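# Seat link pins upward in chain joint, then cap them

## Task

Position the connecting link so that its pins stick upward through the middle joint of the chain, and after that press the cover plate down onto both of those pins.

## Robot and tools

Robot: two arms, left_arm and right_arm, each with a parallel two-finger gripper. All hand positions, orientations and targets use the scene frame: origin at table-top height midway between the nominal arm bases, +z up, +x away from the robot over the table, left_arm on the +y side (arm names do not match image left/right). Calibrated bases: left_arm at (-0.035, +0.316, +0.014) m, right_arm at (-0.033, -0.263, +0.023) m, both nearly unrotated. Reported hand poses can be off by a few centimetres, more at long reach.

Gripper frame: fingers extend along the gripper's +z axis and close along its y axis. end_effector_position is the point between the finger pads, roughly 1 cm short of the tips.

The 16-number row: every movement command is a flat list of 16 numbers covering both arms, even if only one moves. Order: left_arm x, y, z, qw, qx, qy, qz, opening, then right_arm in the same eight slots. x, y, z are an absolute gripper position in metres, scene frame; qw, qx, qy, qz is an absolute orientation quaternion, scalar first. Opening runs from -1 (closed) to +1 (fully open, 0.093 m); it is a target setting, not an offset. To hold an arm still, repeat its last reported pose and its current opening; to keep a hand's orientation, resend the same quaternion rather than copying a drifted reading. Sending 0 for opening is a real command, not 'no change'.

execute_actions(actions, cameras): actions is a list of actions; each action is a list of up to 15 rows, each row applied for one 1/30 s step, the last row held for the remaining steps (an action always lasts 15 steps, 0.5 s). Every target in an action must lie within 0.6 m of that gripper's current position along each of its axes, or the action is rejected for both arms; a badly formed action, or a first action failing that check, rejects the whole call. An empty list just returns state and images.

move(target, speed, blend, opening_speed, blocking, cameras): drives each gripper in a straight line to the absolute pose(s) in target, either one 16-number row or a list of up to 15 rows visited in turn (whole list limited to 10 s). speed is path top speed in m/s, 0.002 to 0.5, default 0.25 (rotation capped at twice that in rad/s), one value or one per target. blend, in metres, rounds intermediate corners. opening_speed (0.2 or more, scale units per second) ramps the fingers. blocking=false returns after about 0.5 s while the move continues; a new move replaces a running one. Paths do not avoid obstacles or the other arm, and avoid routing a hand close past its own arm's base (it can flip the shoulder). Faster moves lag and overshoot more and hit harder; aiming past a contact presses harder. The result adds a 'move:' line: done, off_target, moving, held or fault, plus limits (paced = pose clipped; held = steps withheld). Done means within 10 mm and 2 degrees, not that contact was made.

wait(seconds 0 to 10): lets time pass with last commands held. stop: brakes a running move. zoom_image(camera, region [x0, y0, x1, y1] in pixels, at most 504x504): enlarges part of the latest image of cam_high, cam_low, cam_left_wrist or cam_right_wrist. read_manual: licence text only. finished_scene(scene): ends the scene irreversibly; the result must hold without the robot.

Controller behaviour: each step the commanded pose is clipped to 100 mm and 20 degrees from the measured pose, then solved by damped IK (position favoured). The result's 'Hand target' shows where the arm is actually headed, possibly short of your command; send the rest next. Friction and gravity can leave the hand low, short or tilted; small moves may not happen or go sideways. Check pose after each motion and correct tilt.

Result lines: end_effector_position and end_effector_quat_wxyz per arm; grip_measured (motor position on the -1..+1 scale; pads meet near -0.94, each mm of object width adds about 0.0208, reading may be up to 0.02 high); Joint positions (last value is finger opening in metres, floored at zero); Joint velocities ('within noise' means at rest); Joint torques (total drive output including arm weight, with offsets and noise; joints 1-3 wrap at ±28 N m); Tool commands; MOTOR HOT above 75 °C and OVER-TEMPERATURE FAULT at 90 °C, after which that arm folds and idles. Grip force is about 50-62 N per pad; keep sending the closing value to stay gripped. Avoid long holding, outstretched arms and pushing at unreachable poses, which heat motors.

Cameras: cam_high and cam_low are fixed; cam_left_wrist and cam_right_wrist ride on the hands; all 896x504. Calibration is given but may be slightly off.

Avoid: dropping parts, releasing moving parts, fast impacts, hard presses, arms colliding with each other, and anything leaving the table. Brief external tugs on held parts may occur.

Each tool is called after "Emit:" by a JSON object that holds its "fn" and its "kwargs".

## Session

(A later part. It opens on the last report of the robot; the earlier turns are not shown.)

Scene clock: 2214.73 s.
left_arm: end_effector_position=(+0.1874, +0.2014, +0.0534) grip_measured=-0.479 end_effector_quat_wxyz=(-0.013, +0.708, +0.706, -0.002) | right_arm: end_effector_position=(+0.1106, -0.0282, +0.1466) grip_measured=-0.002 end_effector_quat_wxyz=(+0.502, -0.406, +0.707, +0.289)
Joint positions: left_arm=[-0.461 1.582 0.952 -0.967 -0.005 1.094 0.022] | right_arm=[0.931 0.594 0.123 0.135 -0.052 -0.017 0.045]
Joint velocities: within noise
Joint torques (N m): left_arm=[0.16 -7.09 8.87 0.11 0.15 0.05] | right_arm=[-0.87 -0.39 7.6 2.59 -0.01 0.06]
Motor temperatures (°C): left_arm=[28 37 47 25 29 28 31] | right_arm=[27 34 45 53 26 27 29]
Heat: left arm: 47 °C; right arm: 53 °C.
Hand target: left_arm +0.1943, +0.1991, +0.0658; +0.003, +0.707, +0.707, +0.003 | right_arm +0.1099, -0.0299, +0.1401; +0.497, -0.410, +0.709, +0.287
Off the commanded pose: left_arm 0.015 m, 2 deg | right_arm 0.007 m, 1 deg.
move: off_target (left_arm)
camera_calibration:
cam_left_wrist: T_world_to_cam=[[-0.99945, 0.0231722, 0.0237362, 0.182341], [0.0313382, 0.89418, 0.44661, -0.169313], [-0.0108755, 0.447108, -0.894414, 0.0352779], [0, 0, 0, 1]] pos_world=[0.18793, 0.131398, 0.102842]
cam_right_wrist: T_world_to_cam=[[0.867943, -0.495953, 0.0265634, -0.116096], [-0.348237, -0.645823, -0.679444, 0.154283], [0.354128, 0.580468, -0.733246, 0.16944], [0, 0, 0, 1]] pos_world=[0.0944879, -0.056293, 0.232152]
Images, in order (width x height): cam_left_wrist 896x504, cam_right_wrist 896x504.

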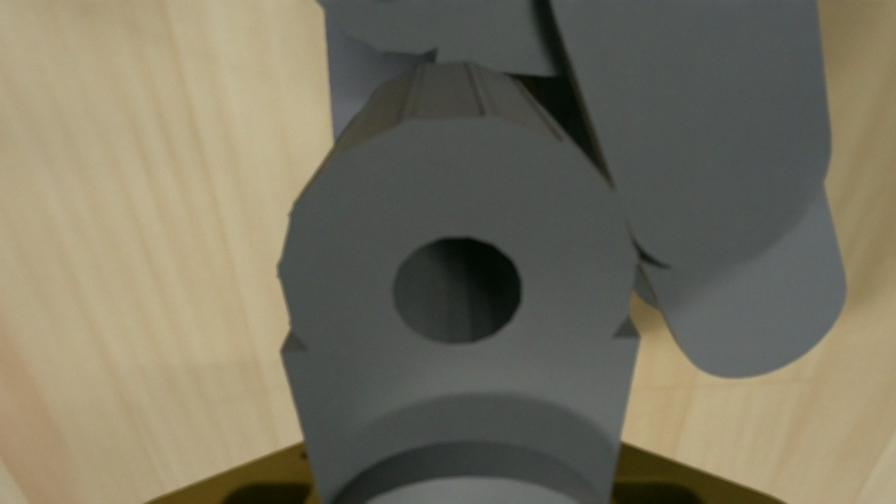

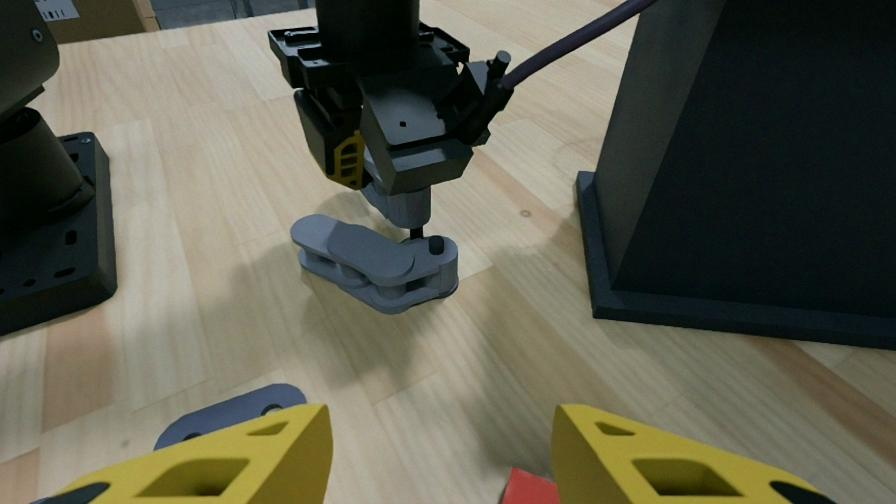

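Emit:
{"fn": "move", "kwargs": {"target": [[0.1965,0.1985,0.078,0.006,0.7071,0.7071,0.003,-0.6,0.11,-0.03,0.14,0.497,-0.41,0.709,0.287,0.0]], "speed": 0.04, "cameras": ["cam_left_wrist","cam_right_wrist"]}}

Emit:
{"fn": "zoom_image", "kwargs": {"camera": "cam_right_wrist", "region": [340, 100, 500, 320]}}

Scene clock: 2224.00 s.
left_arm: end_effector_position=(+0.1875, +0.2014, +0.0616) grip_measured=-0.479 end_effector_quat_wxyz=(-0.019, +0.708, +0.706, -0.004) | right_arm: end_effector_position=(+0.1106, -0.0282, +0.1466) grip_measured=-0.002 end_effector_quat_wxyz=(+0.502, -0.406, +0.707, +0.289)
Joint positions: left_arm=[-0.461 1.582 0.987 -1.014 -0.005 1.094 0.022] | right_arm=[0.931 0.594 0.123 0.135 -0.052 -0.017 0.045]
Joint velocities: within noise
Joint torques (N m): left_arm=[0.46 -8.09 9.1 0.1 0.17 0.07] | right_arm=[-0.79 -0.31 7.72 2.58 -0.07 0.05]
Motor temperatures (°C): left_arm=[28 38 49 25 29 28 31] | right_arm=[27 34 45 53 26 27 29]
Heat: left arm: 49 °C; right arm: 53 °C.
Hand target: left_arm +0.1962, +0.1987, +0.0776; +0.006, +0.707, +0.707, +0.003 | right_arm +0.1099, -0.0299, +0.1401; +0.497, -0.410, +0.709, +0.287
Off the commanded pose: left_arm 0.019 m, 3 deg | right_arm 0.007 m, 1 deg.
move: off_target (left_arm)
camera_calibration:
cam_left_wrist: T_world_to_cam=[[-0.999121, 0.0230018, 0.0350359, 0.181512], [0.0363554, 0.891576, 0.451409, -0.173633], [-0.020854, 0.452286, -0.891629, 0.043257], [0, 0, 0, 1]] pos_world=[0.188567, 0.131067, 0.110589]
cam_right_wrist: T_world_to_cam=[[0.867943, -0.495953, 0.0265634, -0.116096], [-0.348237, -0.645823, -0.679444, 0.154283], [0.354128, 0.580468, -0.733246, 0.16944], [0, 0, 0, 1]] pos_world=[0.0944879, -0.056293, 0.232152]
Images, in order (width x height): cam_left_wrist 896x504, cam_right_wrist 896x504.

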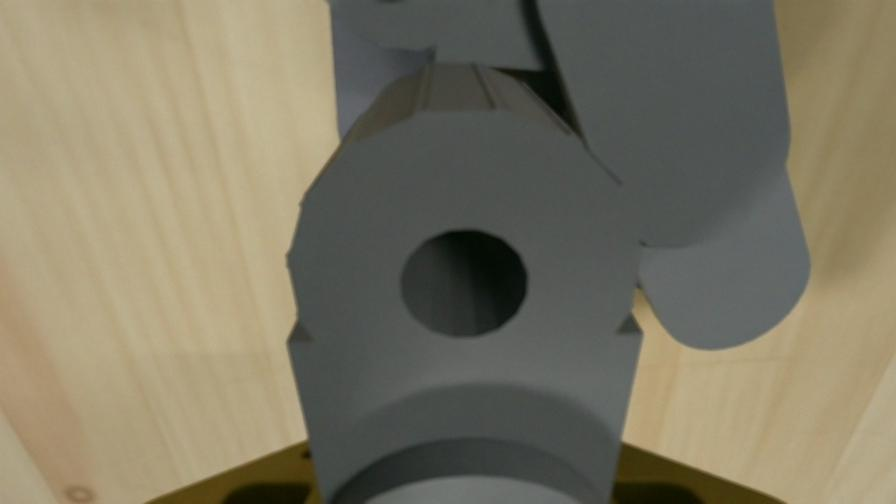

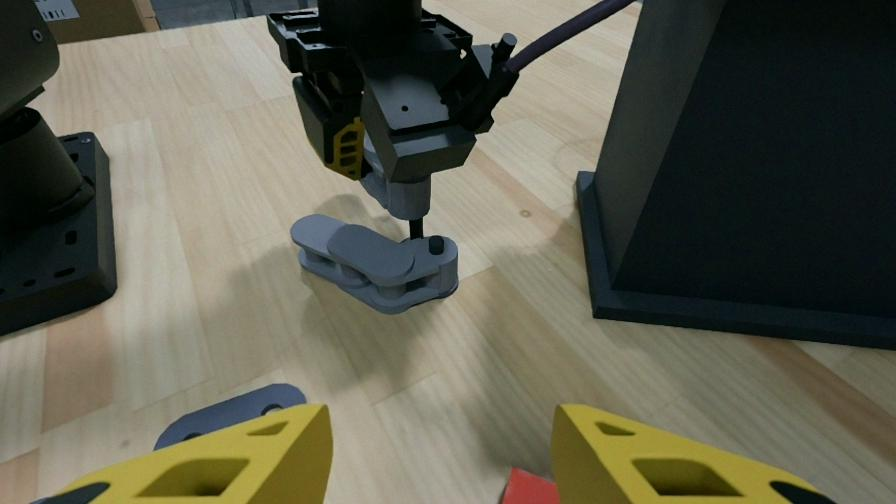

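Scaled by 2.291 from the camera's 896x504 image, which has a finer 1280x720 frame.

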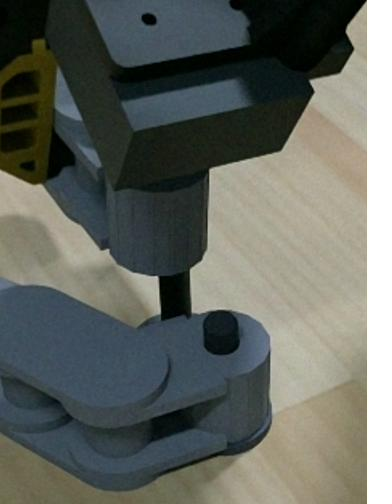

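Emit:
{"fn": "move", "kwargs": {"target": [[0.1975,0.2065,0.078,0.012,0.7071,0.7071,0.006,-0.6,0.11,-0.03,0.14,0.497,-0.41,0.709,0.287,0.0]], "speed": 0.04, "cameras": []}}

Scene clock: 2241.03 s.
left_arm: end_effector_position=(+0.1920, +0.2076, +0.0670) grip_measured=-0.479 end_effector_quat_wxyz=(-0.008, +0.706, +0.708, +0.000) | right_arm: end_effector_position=(+0.1106, -0.0282, +0.1466) grip_measured=-0.002 end_effector_quat_wxyz=(+0.502, -0.406, +0.707, +0.289)
Joint positions: left_arm=[-0.431 1.558 0.987 -1.014 -0.005 1.119 0.022] | right_arm=[0.931 0.594 0.123 0.135 -0.052 -0.017 0.045]
Joint velocities: within noise
Joint torques (N m): left_arm=[0.29 -7.87 7.39 0.23 0.17 0.11] | right_arm=[-1.03 -0.25 7.43 2.57 -0.02 0.01]
Motor temperatures (°C): left_arm=[27 40 51 25 29 28 31] | right_arm=[27 34 44 53 26 27 29]
Heat: left arm: 51 °C; right arm: 53 °C.
Hand target: left_arm +0.1973, +0.2066, +0.0778; +0.012, +0.707, +0.707, +0.006 | right_arm +0.1099, -0.0299, +0.1401; +0.497, -0.410, +0.709, +0.287
Off the commanded pose: left_arm 0.012 m, 2 deg | right_arm 0.007 m, 1 deg.
move: off_target (left_arm)
No camera images: "cameras" was empty.

Emit:
{"fn": "move", "kwargs": {"target": [[0.1975,0.1975,0.076,0.012,0.7071,0.7071,0.004,-0.6,0.11,-0.03,0.14,0.497,-0.41,0.709,0.287,0.0]], "speed": 0.04, "cameras": []}}

Scene clock: 2248.70 s.
left_arm: end_effector_position=(+0.1902, +0.2039, +0.0670) grip_measured=-0.479 end_effector_quat_wxyz=(-0.008, +0.708, +0.706, +0.000) | right_arm: end_effector_position=(+0.1106, -0.0282, +0.1466) grip_measured=-0.002 end_effector_quat_wxyz=(+0.502, -0.406, +0.707, +0.289)
Joint positions: left_arm=[-0.447 1.558 0.987 -1.014 -0.005 1.109 0.022] | right_arm=[0.931 0.594 0.123 0.135 -0.052 -0.017 0.045]
Joint velocities: within noise
Joint torques (N m): left_arm=[-0.91 -6.34 8.31 0.29 0.2 -0.09] | right_arm=[-0.94 -0.27 7.58 2.6 -0.01 0.04]
Motor temperatures (°C): left_arm=[27 40 51 25 29 28 31] | right_arm=[27 33 44 53 26 27 29]
Heat: left arm: 51 °C; right arm: 53 °C.
Hand target: left_arm +0.1973, +0.1977, +0.0760; +0.012, +0.707, +0.707, +0.004 | right_arm +0.1099, -0.0299, +0.1401; +0.497, -0.410, +0.709, +0.287
Off the commanded pose: left_arm 0.013 m, 2 deg | right_arm 0.007 m, 1 deg.
move: off_target (left_arm)
No camera images: "cameras" was empty.

Emit:
{"fn": "move", "kwargs": {"target": [[0.1970,0.1965,0.066,0.008,0.7071,0.7071,0.004,-0.6,0.11,-0.03,0.14,0.497,-0.41,0.709,0.287,0.0]], "speed": 0.04, "cameras": ["cam_left_wrist","cam_right_wrist"]}}

Emit:
{"fn": "zoom_image", "kwargs": {"camera": "cam_right_wrist", "region": [340, 100, 500, 320]}}

Scene clock: 2259.37 s.
left_arm: end_effector_position=(+0.1952, +0.1997, +0.0647) grip_measured=-0.479 end_effector_quat_wxyz=(+0.001, +0.708, +0.706, +0.003) | right_arm: end_effector_position=(+0.1106, -0.0282, +0.1466) grip_measured=-0.002 end_effector_quat_wxyz=(+0.502, -0.406, +0.707, +0.289)
Joint positions: left_arm=[-0.453 1.568 0.987 -0.986 -0.005 1.102 0.022] | right_arm=[0.931 0.594 0.123 0.135 -0.052 -0.017 0.045]
Joint velocities: within noise
Joint torques (N m): left_arm=[-0.99 -5.56 6.37 0.38 0.16 -0.09] | right_arm=[-0.98 -0.28 7.45 2.57 -0.03 0.07]
Motor temperatures (°C): left_arm=[27 40 51 25 29 28 31] | right_arm=[27 33 44 53 26 27 29]
Heat: left arm: 51 °C; right arm: 53 °C.
Hand target: left_arm +0.1970, +0.1966, +0.0661; +0.008, +0.707, +0.707, +0.004 | right_arm +0.1099, -0.0299, +0.1401; +0.497, -0.410, +0.709, +0.287
Off the commanded pose: left_arm 0.004 m, 1 deg | right_arm 0.007 m, 1 deg.
move: done
camera_calibration:
cam_left_wrist: T_world_to_cam=[[-0.999716, 0.0236963, -0.00262272, 0.191583], [0.0201938, 0.900117, 0.435181, -0.171351], [0.0126729, 0.435004, -0.900339, 0.0444962], [0, 0, 0, 1]] pos_world=[0.194425, 0.13034, 0.115133]
cam_right_wrist: T_world_to_cam=[[0.867943, -0.495953, 0.0265634, -0.116096], [-0.348237, -0.645823, -0.679444, 0.154283], [0.354128, 0.580468, -0.733246, 0.16944], [0, 0, 0, 1]] pos_world=[0.0944879, -0.056293, 0.232152]
Images, in order (width x height): cam_left_wrist 896x504, cam_right_wrist 896x504.

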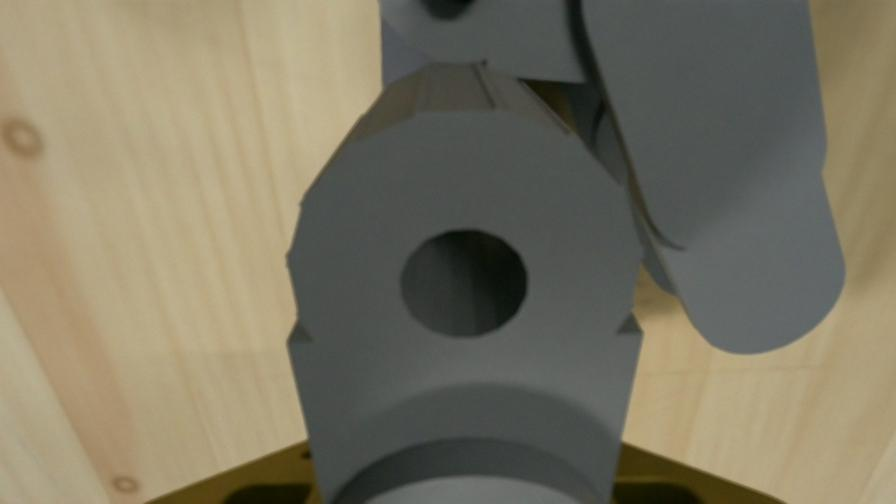

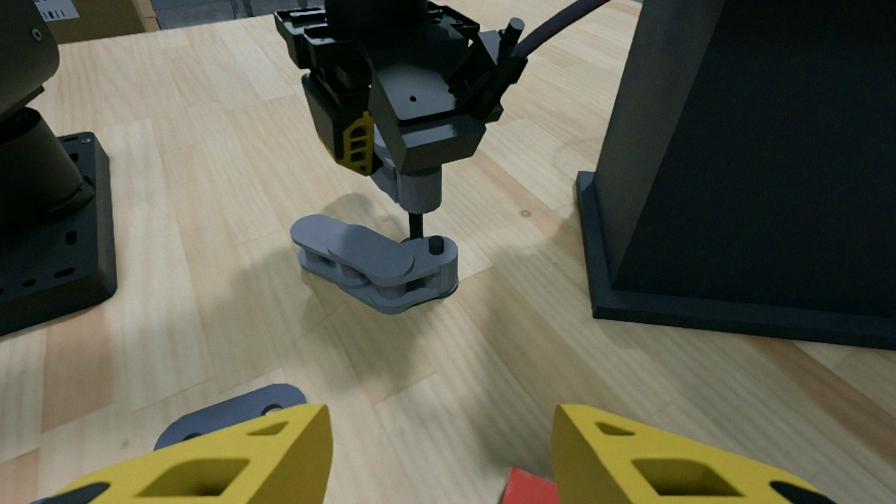

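Scaled by 2.291 from the camera's 896x504 image, which has a finer 1280x720 frame.

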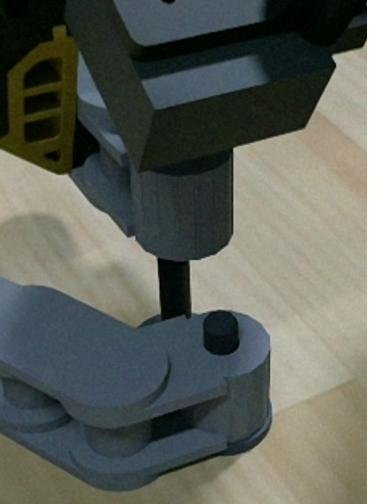

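Emit:
{"fn": "move", "kwargs": {"target": [[0.1950,0.198,0.060,0.006,0.7071,0.7071,0.004,-0.6,0.11,-0.03,0.14,0.497,-0.41,0.709,0.287,0.0]], "speed": 0.04, "cameras": ["cam_left_wrist","cam_right_wrist"]}}

Emit:
{"fn": "zoom_image", "kwargs": {"camera": "cam_right_wrist", "region": [340, 100, 500, 320]}}

Scene clock: 2270.80 s.
left_arm: end_effector_position=(+0.1929, +0.2009, +0.0591) grip_measured=-0.479 end_effector_quat_wxyz=(+0.000, +0.708, +0.706, +0.002) | right_arm: end_effector_position=(+0.1106, -0.0282, +0.1466) grip_measured=-0.002 end_effector_quat_wxyz=(+0.502, -0.406, +0.707, +0.289)
Joint positions: left_arm=[-0.453 1.568 0.963 -0.964 -0.005 1.102 0.022] | right_arm=[0.931 0.594 0.123 0.135 -0.052 -0.017 0.045]
Joint velocities: within noise
Joint torques (N m): left_arm=[-0.87 -5.41 6.43 0.38 0.18 -0.07] | right_arm=[-0.95 -0.27 7.43 2.54 -0.05 0.03]
Motor temperatures (°C): left_arm=[27 39 50 25 29 28 31] | right_arm=[27 33 44 53 26 27 29]
Heat: left arm: 50 °C; right arm: 53 °C.
Hand target: left_arm +0.1949, +0.1981, +0.0600; +0.006, +0.707, +0.707, +0.004 | right_arm +0.1099, -0.0299, +0.1401; +0.497, -0.410, +0.709, +0.287
Off the commanded pose: left_arm 0.004 m, 1 deg | right_arm 0.007 m, 1 deg.
move: done
camera_calibration:
cam_left_wrist: T_world_to_cam=[[-0.999719, 0.023698, -0.000214738, 0.189045], [0.0212308, 0.899589, 0.436221, -0.17006], [0.0105307, 0.436094, -0.899839, 0.0390465], [0, 0, 0, 1]] pos_world=[0.192191, 0.131476, 0.10936]
cam_right_wrist: T_world_to_cam=[[0.867943, -0.495953, 0.0265634, -0.116096], [-0.348237, -0.645823, -0.679444, 0.154283], [0.354128, 0.580468, -0.733246, 0.16944], [0, 0, 0, 1]] pos_world=[0.0944879, -0.056293, 0.232152]
Images, in order (width x height): cam_left_wrist 896x504, cam_right_wrist 896x504.

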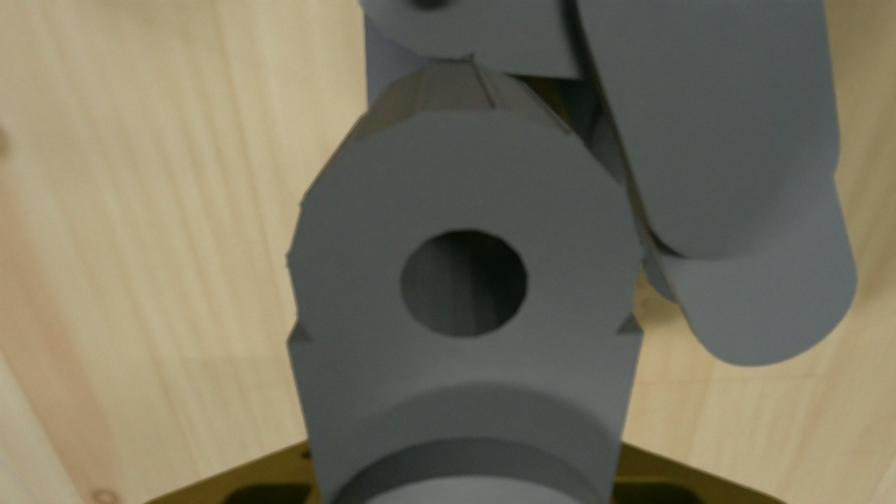

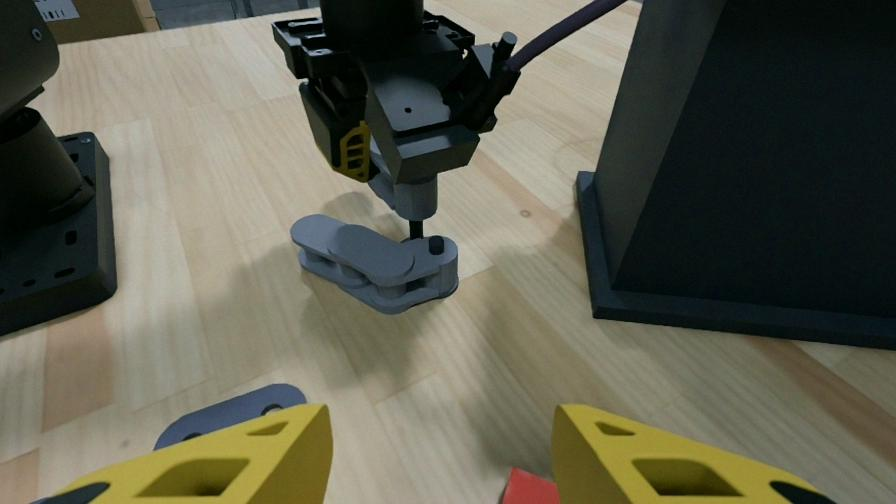

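Scaled by 2.291 from the camera's 896x504 image, which has a finer 1280x720 frame.

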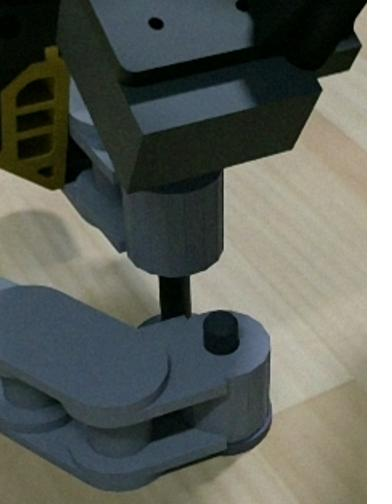

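Emit:
{"fn": "move", "kwargs": {"target": [[0.1955,0.1985,0.052,0.006,0.7071,0.7071,0.004,-0.6,0.11,-0.03,0.14,0.497,-0.41,0.709,0.287,0.0]], "speed": 0.04, "cameras": ["cam_left_wrist","cam_right_wrist"]}}

Emit:
{"fn": "zoom_image", "kwargs": {"camera": "cam_right_wrist", "region": [340, 100, 500, 320]}}

Scene clock: 2279.50 s.
left_arm: end_effector_position=(+0.1933, +0.2007, +0.0525) grip_measured=-0.479 end_effector_quat_wxyz=(+0.000, +0.708, +0.706, +0.002) | right_arm: end_effector_position=(+0.1106, -0.0282, +0.1466) grip_measured=-0.002 end_effector_quat_wxyz=(+0.502, -0.406, +0.707, +0.289)
Joint positions: left_arm=[-0.453 1.579 0.946 -0.936 -0.005 1.102 0.022] | right_arm=[0.931 0.594 0.123 0.135 -0.052 -0.017 0.045]
Joint velocities: within noise
Joint torques (N m): left_arm=[-0.62 -5.22 6.01 0.39 0.16 -0.05] | right_arm=[-0.99 -0.47 7.47 2.57 -0.02 0.02]
Motor temperatures (°C): left_arm=[27 38 50 25 29 28 31] | right_arm=[27 33 44 53 26 27 29]
Heat: left arm: 50 °C; right arm: 53 °C.
Hand target: left_arm +0.1955, +0.1985, +0.0521; +0.006, +0.707, +0.707, +0.004 | right_arm +0.1099, -0.0299, +0.1401; +0.497, -0.410, +0.709, +0.287
Off the commanded pose: left_arm 0.003 m, 1 deg | right_arm 0.007 m, 1 deg.
move: done
camera_calibration:
cam_left_wrist: T_world_to_cam=[[-0.999719, 0.0236978, -0.000902733, 0.189539], [0.0209342, 0.89974, 0.435924, -0.166969], [0.0111427, 0.435783, -0.899983, 0.0332144], [0, 0, 0, 1]] pos_world=[0.192611, 0.131263, 0.102849]
cam_right_wrist: T_world_to_cam=[[0.867943, -0.495953, 0.0265634, -0.116096], [-0.348237, -0.645823, -0.679444, 0.154283], [0.354128, 0.580468, -0.733246, 0.16944], [0, 0, 0, 1]] pos_world=[0.0944879, -0.056293, 0.232152]
Images, in order (width x height): cam_left_wrist 896x504, cam_right_wrist 896x504.

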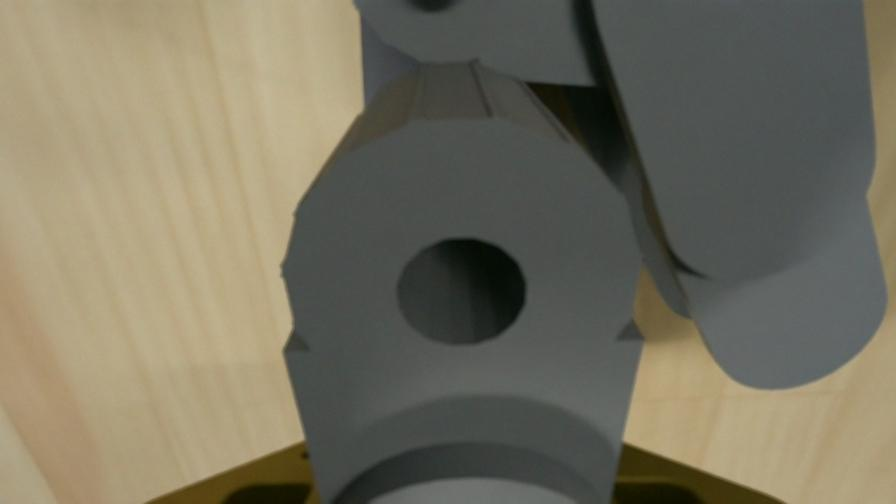

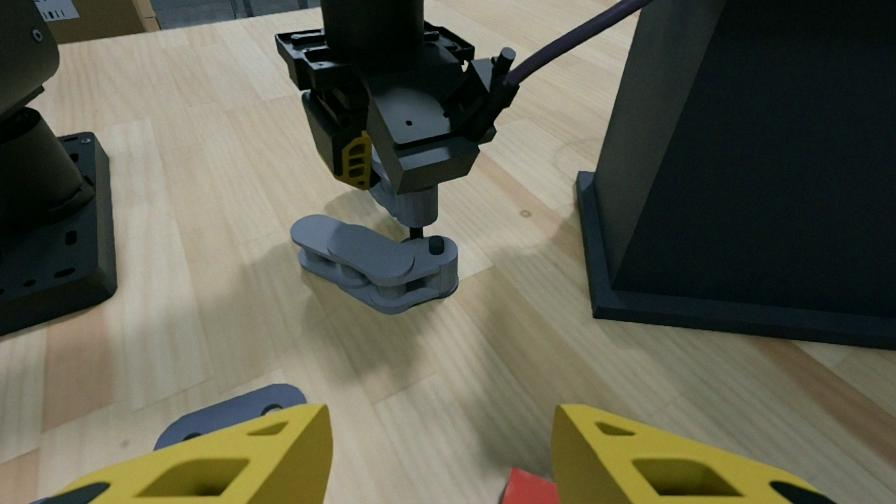

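Scaled by 2.291 from the camera's 896x504 image, which has a finer 1280x720 frame.

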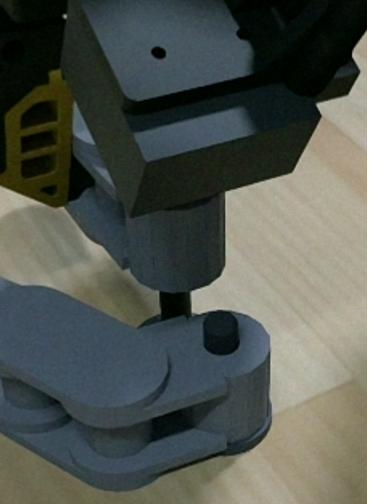

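Emit:
{"fn": "move", "kwargs": {"target": [[0.1965,0.2045,0.055,0.006,0.7071,0.7071,0.004,-0.6,0.11,-0.03,0.14,0.497,-0.41,0.709,0.287,0.0]], "speed": 0.04, "cameras": ["cam_left_wrist","cam_right_wrist"]}}

Emit:
{"fn": "zoom_image", "kwargs": {"camera": "cam_right_wrist", "region": [340, 100, 500, 320]}}

Scene clock: 2311.63 s.
left_arm: end_effector_position=(+0.1947, +0.2035, +0.0524) grip_measured=-0.479 end_effector_quat_wxyz=(+0.000, +0.706, +0.708, +0.002) | right_arm: end_effector_position=(+0.1106, -0.0282, +0.1466) grip_measured=-0.002 end_effector_quat_wxyz=(+0.502, -0.406, +0.707, +0.289)
Joint positions: left_arm=[-0.441 1.579 0.946 -0.935 -0.004 1.111 0.022] | right_arm=[0.931 0.594 0.123 0.135 -0.052 -0.017 0.045]
Joint velocities: within noise
Joint torques (N m): left_arm=[0.35 -6.17 6.04 0.32 0.18 0.07] | right_arm=[-0.96 -0.42 7.45 2.6 -0.04 0.04]
Motor temperatures (°C): left_arm=[27 37 50 25 29 28 31] | right_arm=[27 33 44 54 26 27 29]
Heat: left arm: 50 °C; right arm: 54 °C.
Hand target: left_arm +0.1965, +0.2045, +0.0550; +0.006, +0.707, +0.707, +0.004 | right_arm +0.1099, -0.0299, +0.1401; +0.497, -0.410, +0.709, +0.287
Off the commanded pose: left_arm 0.003 m, 1 deg | right_arm 0.007 m, 1 deg.
move: done
camera_calibration:
cam_left_wrist: T_world_to_cam=[[-0.99981, 0.0195031, -0.000714793, 0.191704], [0.0172438, 0.899954, 0.435644, -0.168827], [0.00913968, 0.435548, -0.900119, 0.0323251], [0, 0, 0, 1]] pos_world=[0.194284, 0.134118, 0.102782]
cam_right_wrist: T_world_to_cam=[[0.867943, -0.495953, 0.0265634, -0.116096], [-0.348237, -0.645823, -0.679444, 0.154283], [0.354128, 0.580468, -0.733246, 0.16944], [0, 0, 0, 1]] pos_world=[0.0944879, -0.056293, 0.232152]
Images, in order (width x height): cam_left_wrist 896x504, cam_right_wrist 896x504.

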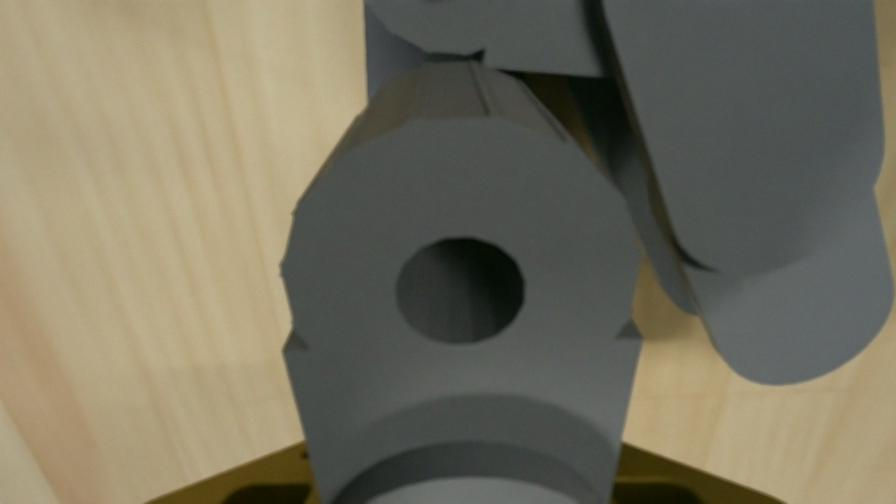

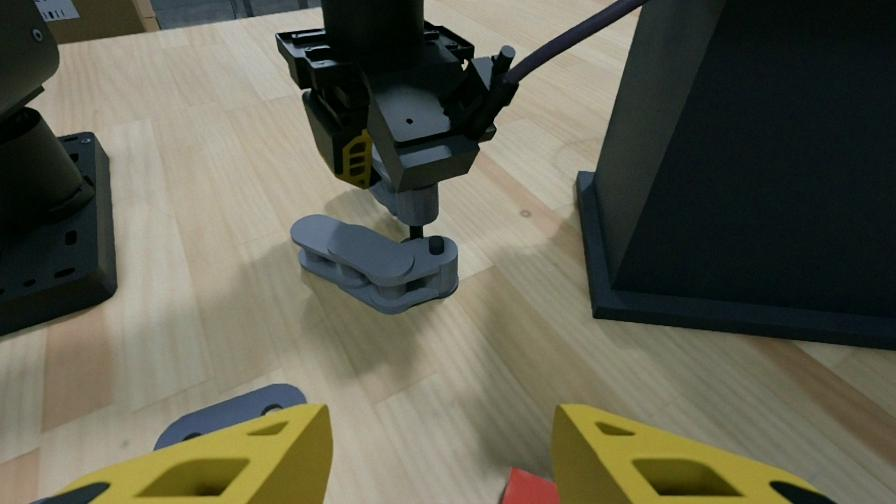

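Scaled by 2.291 from the camera's 896x504 image, which has a finer 1280x720 frame.

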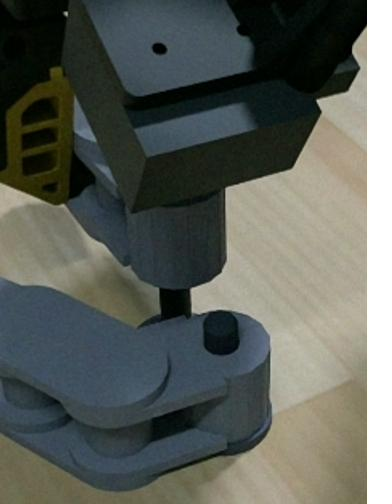

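Emit:
{"fn": "zoom_image", "kwargs": {"camera": "cam_right_wrist", "region": [380, 180, 480, 260]}}

Scaled by 5.040 from the camera's 896x504 image, which has a finer 1280x720 frame.

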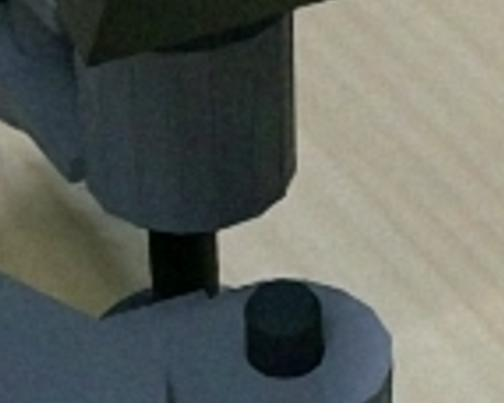

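Emit:
{"fn": "move", "kwargs": {"target": [[0.1969,0.1968,0.075,0.010,0.7071,0.7071,0.004,-0.6,0.11,-0.03,0.14,0.497,-0.41,0.709,0.287,0.0]], "speed": 0.05, "cameras": []}}

Emit:
{"fn": "move", "kwargs": {"target": [[0.1972,0.1968,0.060,0.006,0.7071,0.7071,0.004,-0.6,0.11,-0.03,0.14,0.497,-0.41,0.709,0.287,0.0]], "speed": 0.05, "cameras": ["cam_left_wrist","cam_right_wrist"]}}

Emit:
{"fn": "zoom_image", "kwargs": {"camera": "cam_right_wrist", "region": [380, 180, 480, 260]}}

Scene clock: 2377.43 s.
left_arm: end_effector_position=(+0.1894, +0.2031, +0.0593) grip_measured=-0.479 end_effector_quat_wxyz=(-0.014, +0.708, +0.706, -0.002) | right_arm: end_effector_position=(+0.1106, -0.0282, +0.1466) grip_measured=-0.002 end_effector_quat_wxyz=(+0.502, -0.406, +0.707, +0.289)
Joint positions: left_arm=[-0.451 1.579 0.975 -0.994 -0.004 1.105 0.022] | right_arm=[0.931 0.594 0.123 0.135 -0.052 -0.017 0.045]
Joint velocities: within noise
Joint torques (N m): left_arm=[-0.94 -7.84 9.13 0.15 0.18 -0.06] | right_arm=[-0.92 -0.46 7.42 2.6 -0.05 0.04]
Motor temperatures (°C): left_arm=[27 37 49 25 29 28 31] | right_arm=[27 32 44 54 26 27 29]
Heat: left arm: 49 °C; right arm: 54 °C.
Hand target: left_arm +0.1966, +0.1970, +0.0746; +0.010, +0.707, +0.707, +0.004 | right_arm +0.1099, -0.0300, +0.1401; +0.497, -0.410, +0.709, +0.287
Off the commanded pose: left_arm 0.018 m, 3 deg | right_arm 0.007 m, 1 deg.
move: off_target (left_arm)
No camera images: "cameras" was empty.

Scene clock: 2378.33 s.
left_arm: end_effector_position=(+0.1959, +0.1998, +0.0592) grip_measured=-0.479 end_effector_quat_wxyz=(+0.000, +0.707, +0.707, +0.002) | right_arm: end_effector_position=(+0.1106, -0.0282, +0.1466) grip_measured=-0.002 end_effector_quat_wxyz=(+0.502, -0.406, +0.707, +0.289)
Joint positions: left_arm=[-0.451 1.579 0.975 -0.964 -0.004 1.103 0.022] | right_arm=[0.931 0.594 0.123 0.135 -0.052 -0.017 0.045]
Joint velocities: within noise
Joint torques (N m): left_arm=[-1.1 -5.59 6.17 0.36 0.16 -0.08] | right_arm=[-0.84 -0.36 7.66 2.56 -0.04 0.05]
Motor temperatures (°C): left_arm=[27 37 49 25 29 28 31] | right_arm=[27 32 44 54 26 27 29]
Heat: left arm: 49 °C; right arm: 54 °C.
Hand target: left_arm +0.1971, +0.1968, +0.0600; +0.006, +0.707, +0.707, +0.004 | right_arm +0.1099, -0.0300, +0.1401; +0.497, -0.410, +0.709, +0.287
Off the commanded pose: left_arm 0.003 m, 1 deg | right_arm 0.007 m, 1 deg.
move: done
camera_calibration:
cam_left_wrist: T_world_to_cam=[[-0.999745, 0.0225543, -0.000735758, 0.192355], [0.0199814, 0.89991, 0.435617, -0.169033], [0.0104872, 0.435492, -0.900132, 0.0397763], [0, 0, 0, 1]] pos_world=[0.195267, 0.130454, 0.109579]
cam_right_wrist: T_world_to_cam=[[0.867943, -0.495953, 0.0265634, -0.116096], [-0.348237, -0.645823, -0.679444, 0.154283], [0.354128, 0.580468, -0.733246, 0.16944], [0, 0, 0, 1]] pos_world=[0.0944879, -0.056293, 0.232152]
Images, in order (width x height): cam_left_wrist 896x504, cam_right_wrist 896x504.

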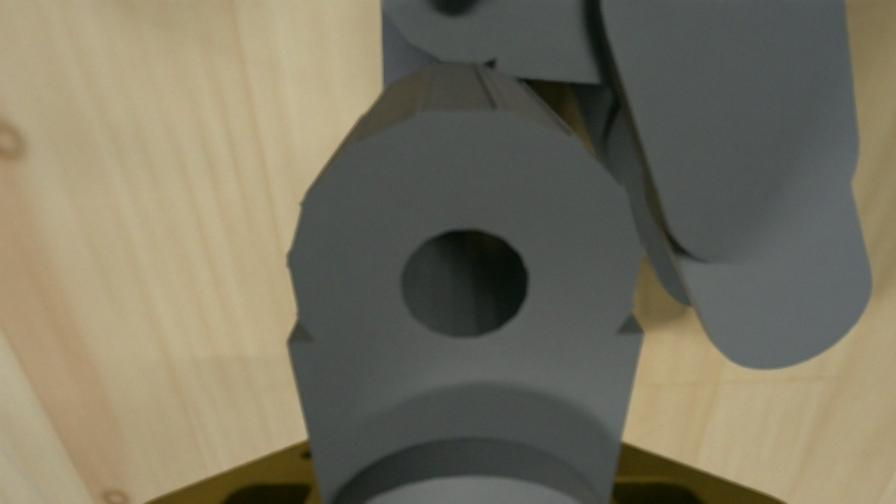

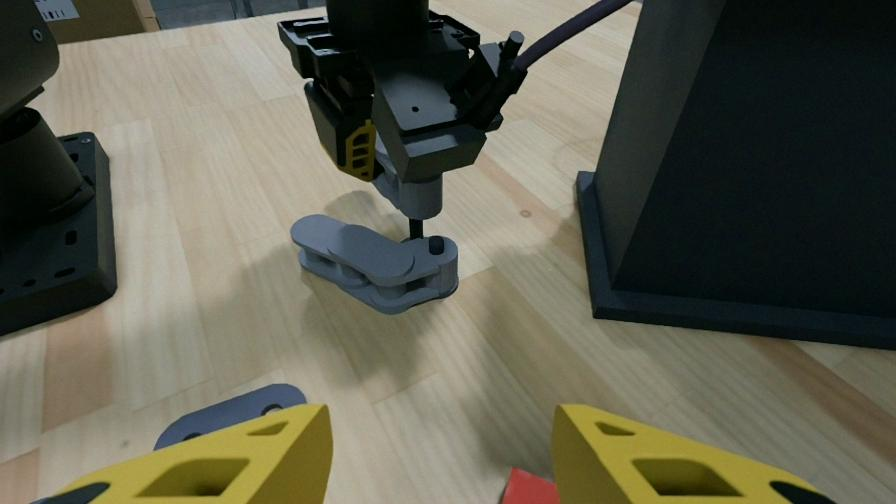

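Scaled by 5.040 from the camera's 896x504 image, which has a finer 1280x720 frame.

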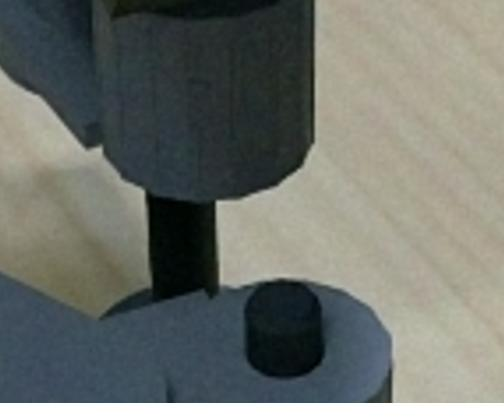

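Emit:
{"fn": "move", "kwargs": {"target": [[0.1975,0.2052,0.060,0.006,0.7071,0.7071,0.004,-0.6,0.11,-0.03,0.14,0.497,-0.41,0.709,0.287,0.0]], "speed": 0.05, "cameras": ["cam_left_wrist","cam_right_wrist"]}}

Emit:
{"fn": "zoom_image", "kwargs": {"camera": "cam_right_wrist", "region": [380, 180, 480, 260]}}

Scene clock: 2413.07 s.
left_arm: end_effector_position=(+0.1936, +0.2054, +0.0557) grip_measured=-0.479 end_effector_quat_wxyz=(-0.006, +0.706, +0.708, +0.000) | right_arm: end_effector_position=(+0.1106, -0.0282, +0.1466) grip_measured=-0.002 end_effector_quat_wxyz=(+0.502, -0.406, +0.707, +0.289)
Joint positions: left_arm=[-0.436 1.579 0.96 -0.962 -0.004 1.114 0.022] | right_arm=[0.931 0.594 0.123 0.135 -0.052 -0.017 0.045]
Joint velocities: within noise
Joint torques (N m): left_arm=[0.24 -6.6 6.32 0.34 0.17 0.09] | right_arm=[-0.9 -0.34 7.43 2.61 -0.02 0.04]
Motor temperatures (°C): left_arm=[27 37 48 25 29 28 31] | right_arm=[27 32 44 54 26 27 29]
Heat: left arm: 48 °C; right arm: 54 °C.
Hand target: left_arm +0.1974, +0.2052, +0.0600; +0.006, +0.707, +0.707, +0.004 | right_arm +0.1099, -0.0300, +0.1401; +0.497, -0.410, +0.709, +0.287
Off the commanded pose: left_arm 0.006 m, 1 deg | right_arm 0.007 m, 1 deg.
move: done
camera_calibration:
cam_left_wrist: T_world_to_cam=[[-0.999771, 0.0183294, 0.011059, 0.190148], [0.0213271, 0.897479, 0.440541, -0.172517], [-0.00185035, 0.440676, -0.897664, 0.0353256], [0, 0, 0, 1]] pos_world=[0.193849, 0.135778, 0.105608]
cam_right_wrist: T_world_to_cam=[[0.867943, -0.495953, 0.0265634, -0.116096], [-0.348237, -0.645823, -0.679444, 0.154283], [0.354128, 0.580468, -0.733246, 0.16944], [0, 0, 0, 1]] pos_world=[0.0944879, -0.056293, 0.232152]
Images, in order (width x height): cam_left_wrist 896x504, cam_right_wrist 896x504.

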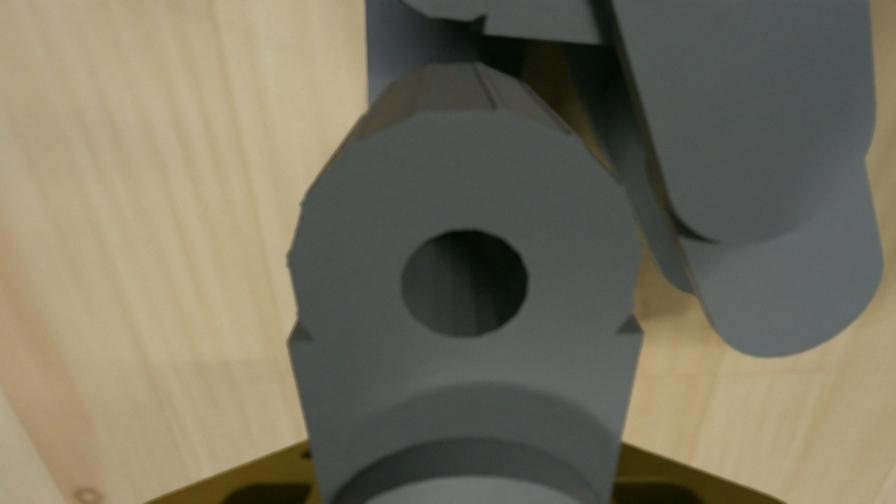

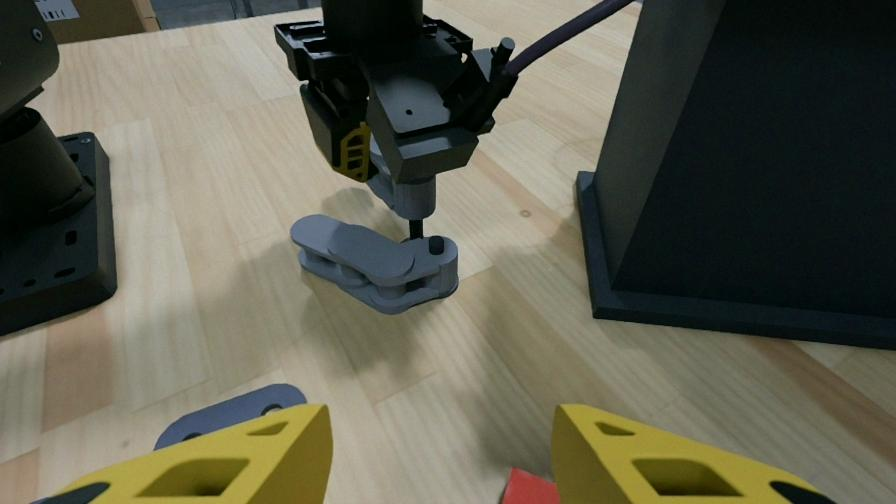

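Scaled by 5.040 from the camera's 896x504 image, which has a finer 1280x720 frame.

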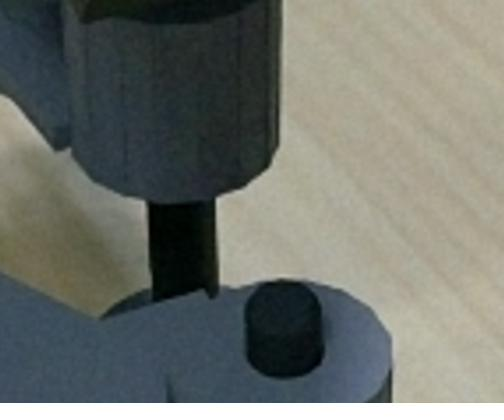

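Emit:
{"fn": "move", "kwargs": {"target": [[0.1950,0.1992,0.054,0.006,0.7071,0.7071,0.004,-0.6,0.11,-0.03,0.14,0.497,-0.41,0.709,0.287,0.0]], "speed": 0.05, "cameras": ["cam_left_wrist","cam_right_wrist"]}}

Emit:
{"fn": "zoom_image", "kwargs": {"camera": "cam_right_wrist", "region": [380, 180, 480, 260]}}

Scene clock: 2438.67 s.
left_arm: end_effector_position=(+0.1930, +0.2022, +0.0527) grip_measured=-0.479 end_effector_quat_wxyz=(-0.002, +0.708, +0.706, +0.002) | right_arm: end_effector_position=(+0.1106, -0.0282, +0.1466) grip_measured=-0.002 end_effector_quat_wxyz=(+0.502, -0.406, +0.707, +0.289)
Joint positions: left_arm=[-0.448 1.579 0.947 -0.941 -0.004 1.108 0.022] | right_arm=[0.931 0.594 0.123 0.135 -0.052 -0.017 0.045]
Joint velocities: within noise
Joint torques (N m): left_arm=[-0.99 -5.76 6.02 0.4 0.17 -0.08] | right_arm=[-0.98 -0.27 7.5 2.59 -0.07 0.03]
Motor temperatures (°C): left_arm=[27 37 46 25 29 28 31] | right_arm=[27 31 44 55 26 27 29]
Heat: left arm: 46 °C; right arm: 55 °C.
Hand target: left_arm +0.1950, +0.1992, +0.0541; +0.006, +0.707, +0.707, +0.004 | right_arm +0.1099, -0.0300, +0.1401; +0.497, -0.410, +0.709, +0.287
Off the commanded pose: left_arm 0.004 m, 1 deg | right_arm 0.007 m, 1 deg.
move: done
camera_calibration:
cam_left_wrist: T_world_to_cam=[[-0.999687, 0.0248402, 0.00307387, 0.188754], [0.0236836, 0.899031, 0.437245, -0.168847], [0.00809776, 0.437181, -0.899337, 0.0329948], [0, 0, 0, 1]] pos_world=[0.192426, 0.132685, 0.102921]
cam_right_wrist: T_world_to_cam=[[0.867943, -0.495953, 0.0265634, -0.116096], [-0.348237, -0.645823, -0.679444, 0.154283], [0.354128, 0.580468, -0.733246, 0.16944], [0, 0, 0, 1]] pos_world=[0.0944879, -0.056293, 0.232152]
Images, in order (width x height): cam_left_wrist 896x504, cam_right_wrist 896x504.

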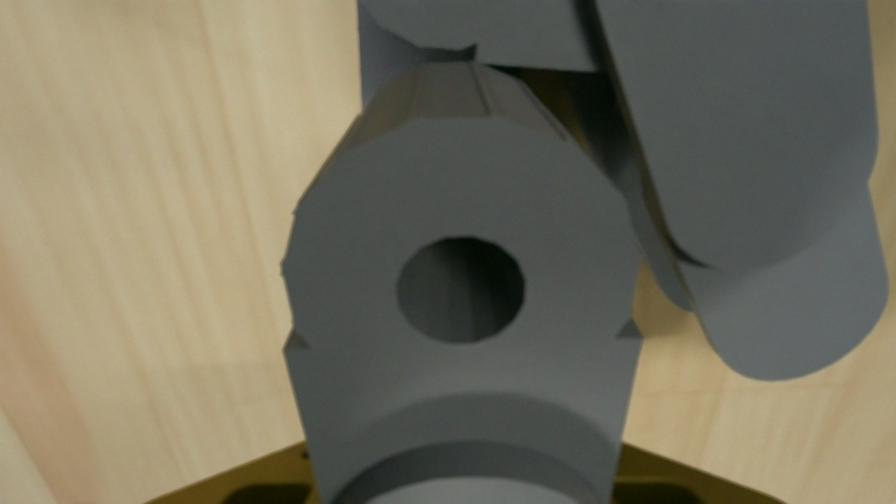

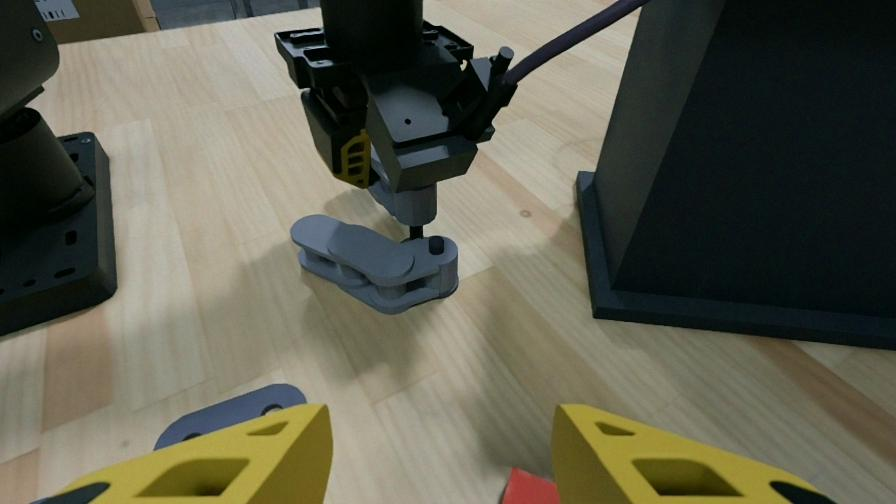

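Scaled by 5.040 from the camera's 896x504 image, which has a finer 1280x720 frame.

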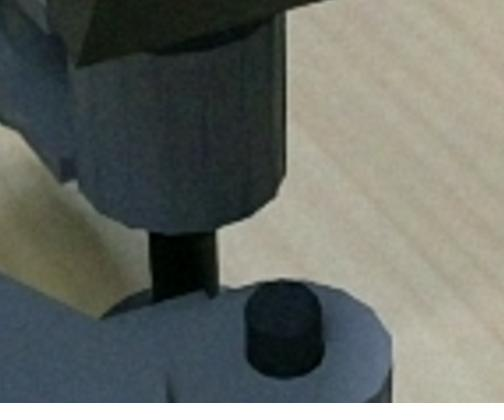

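Emit:
{"fn": "move", "kwargs": {"target": [[0.1976,0.2032,0.051,0.006,0.7071,0.7071,0.004,-0.6,0.11,-0.03,0.14,0.497,-0.41,0.709,0.287,0.0],[0.1985,0.2051,0.050,0.006,0.7071,0.7071,0.004,-0.6,0.11,-0.03,0.14,0.497,-0.41,0.709,0.287,0.0]], "speed": 0.01, "blend": 0.001, "cameras": ["cam_left_wrist","cam_right_wrist"]}}

Emit:
{"fn": "zoom_image", "kwargs": {"camera": "cam_right_wrist", "region": [380, 180, 480, 260]}}

Scene clock: 2479.37 s.
left_arm: end_effector_position=(+0.1965, +0.2037, +0.0518) grip_measured=-0.479 end_effector_quat_wxyz=(+0.004, +0.707, +0.707, +0.003) | right_arm: end_effector_position=(+0.1106, -0.0282, +0.1466) grip_measured=-0.002 end_effector_quat_wxyz=(+0.502, -0.406, +0.707, +0.289)
Joint positions: left_arm=[-0.436 1.579 0.943 -0.925 -0.002 1.118 0.022] | right_arm=[0.931 0.594 0.123 0.135 -0.052 -0.017 0.045]
Joint velocities: within noise
Joint torques (N m): left_arm=[0.46 -5.07 5.64 0.44 0.13 0.07] | right_arm=[-0.94 -0.24 7.53 2.58 -0.03 0.07]
Motor temperatures (°C): left_arm=[27 37 47 25 29 28 31] | right_arm=[27 31 44 55 26 27 29]
Heat: left arm: 47 °C; right arm: 55 °C.
Hand target: left_arm +0.1985, +0.2051, +0.0501; +0.006, +0.707, +0.707, +0.004 | right_arm +0.1099, -0.0300, +0.1401; +0.497, -0.410, +0.709, +0.287
Off the commanded pose: left_arm 0.003 m, 0 deg | right_arm 0.007 m, 1 deg.
move: done
camera_calibration:
cam_left_wrist: T_world_to_cam=[[-0.999739, 0.021784, -0.00682786, 0.193384], [0.0167112, 0.902091, 0.431222, -0.168833], [0.0155531, 0.430996, -0.90222, 0.0314657], [0, 0, 0, 1]] pos_world=[0.195665, 0.134529, 0.102514]
cam_right_wrist: T_world_to_cam=[[0.867943, -0.495953, 0.0265634, -0.116096], [-0.348237, -0.645823, -0.679444, 0.154283], [0.354128, 0.580468, -0.733246, 0.16944], [0, 0, 0, 1]] pos_world=[0.0944879, -0.056293, 0.232152]
Images, in order (width x height): cam_left_wrist 896x504, cam_right_wrist 896x504.

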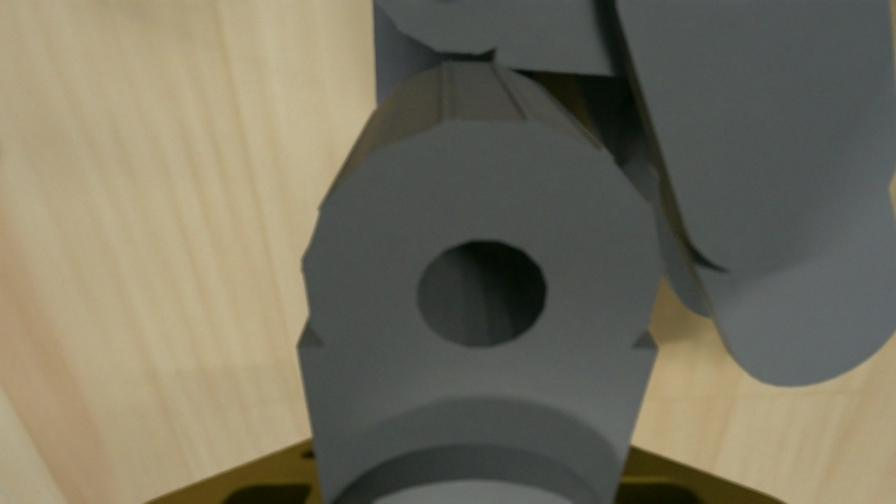

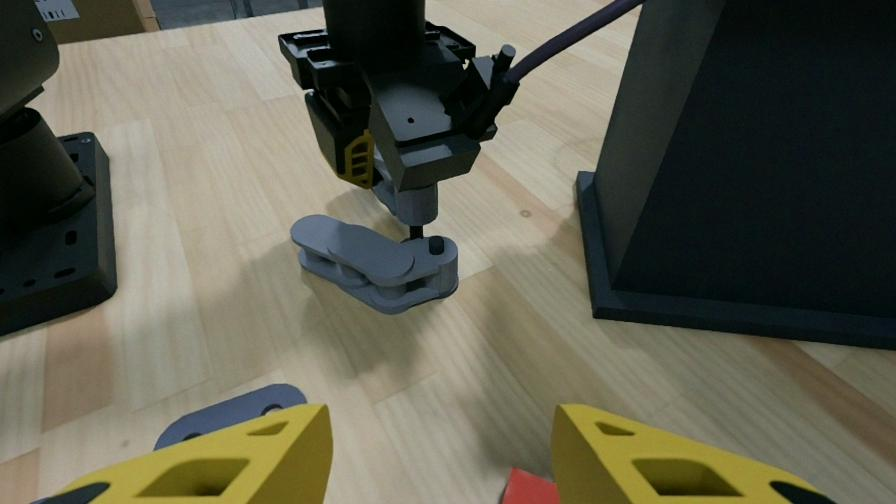

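Scaled by 5.040 from the camera's 896x504 image, which has a finer 1280x720 frame.

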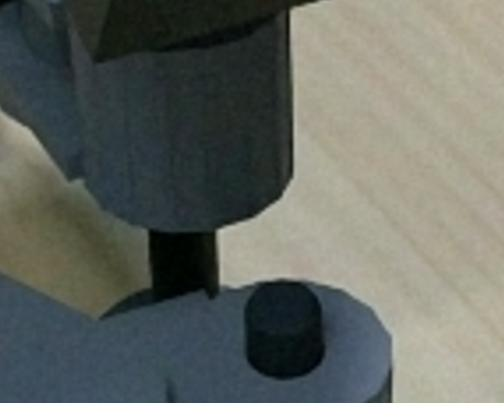

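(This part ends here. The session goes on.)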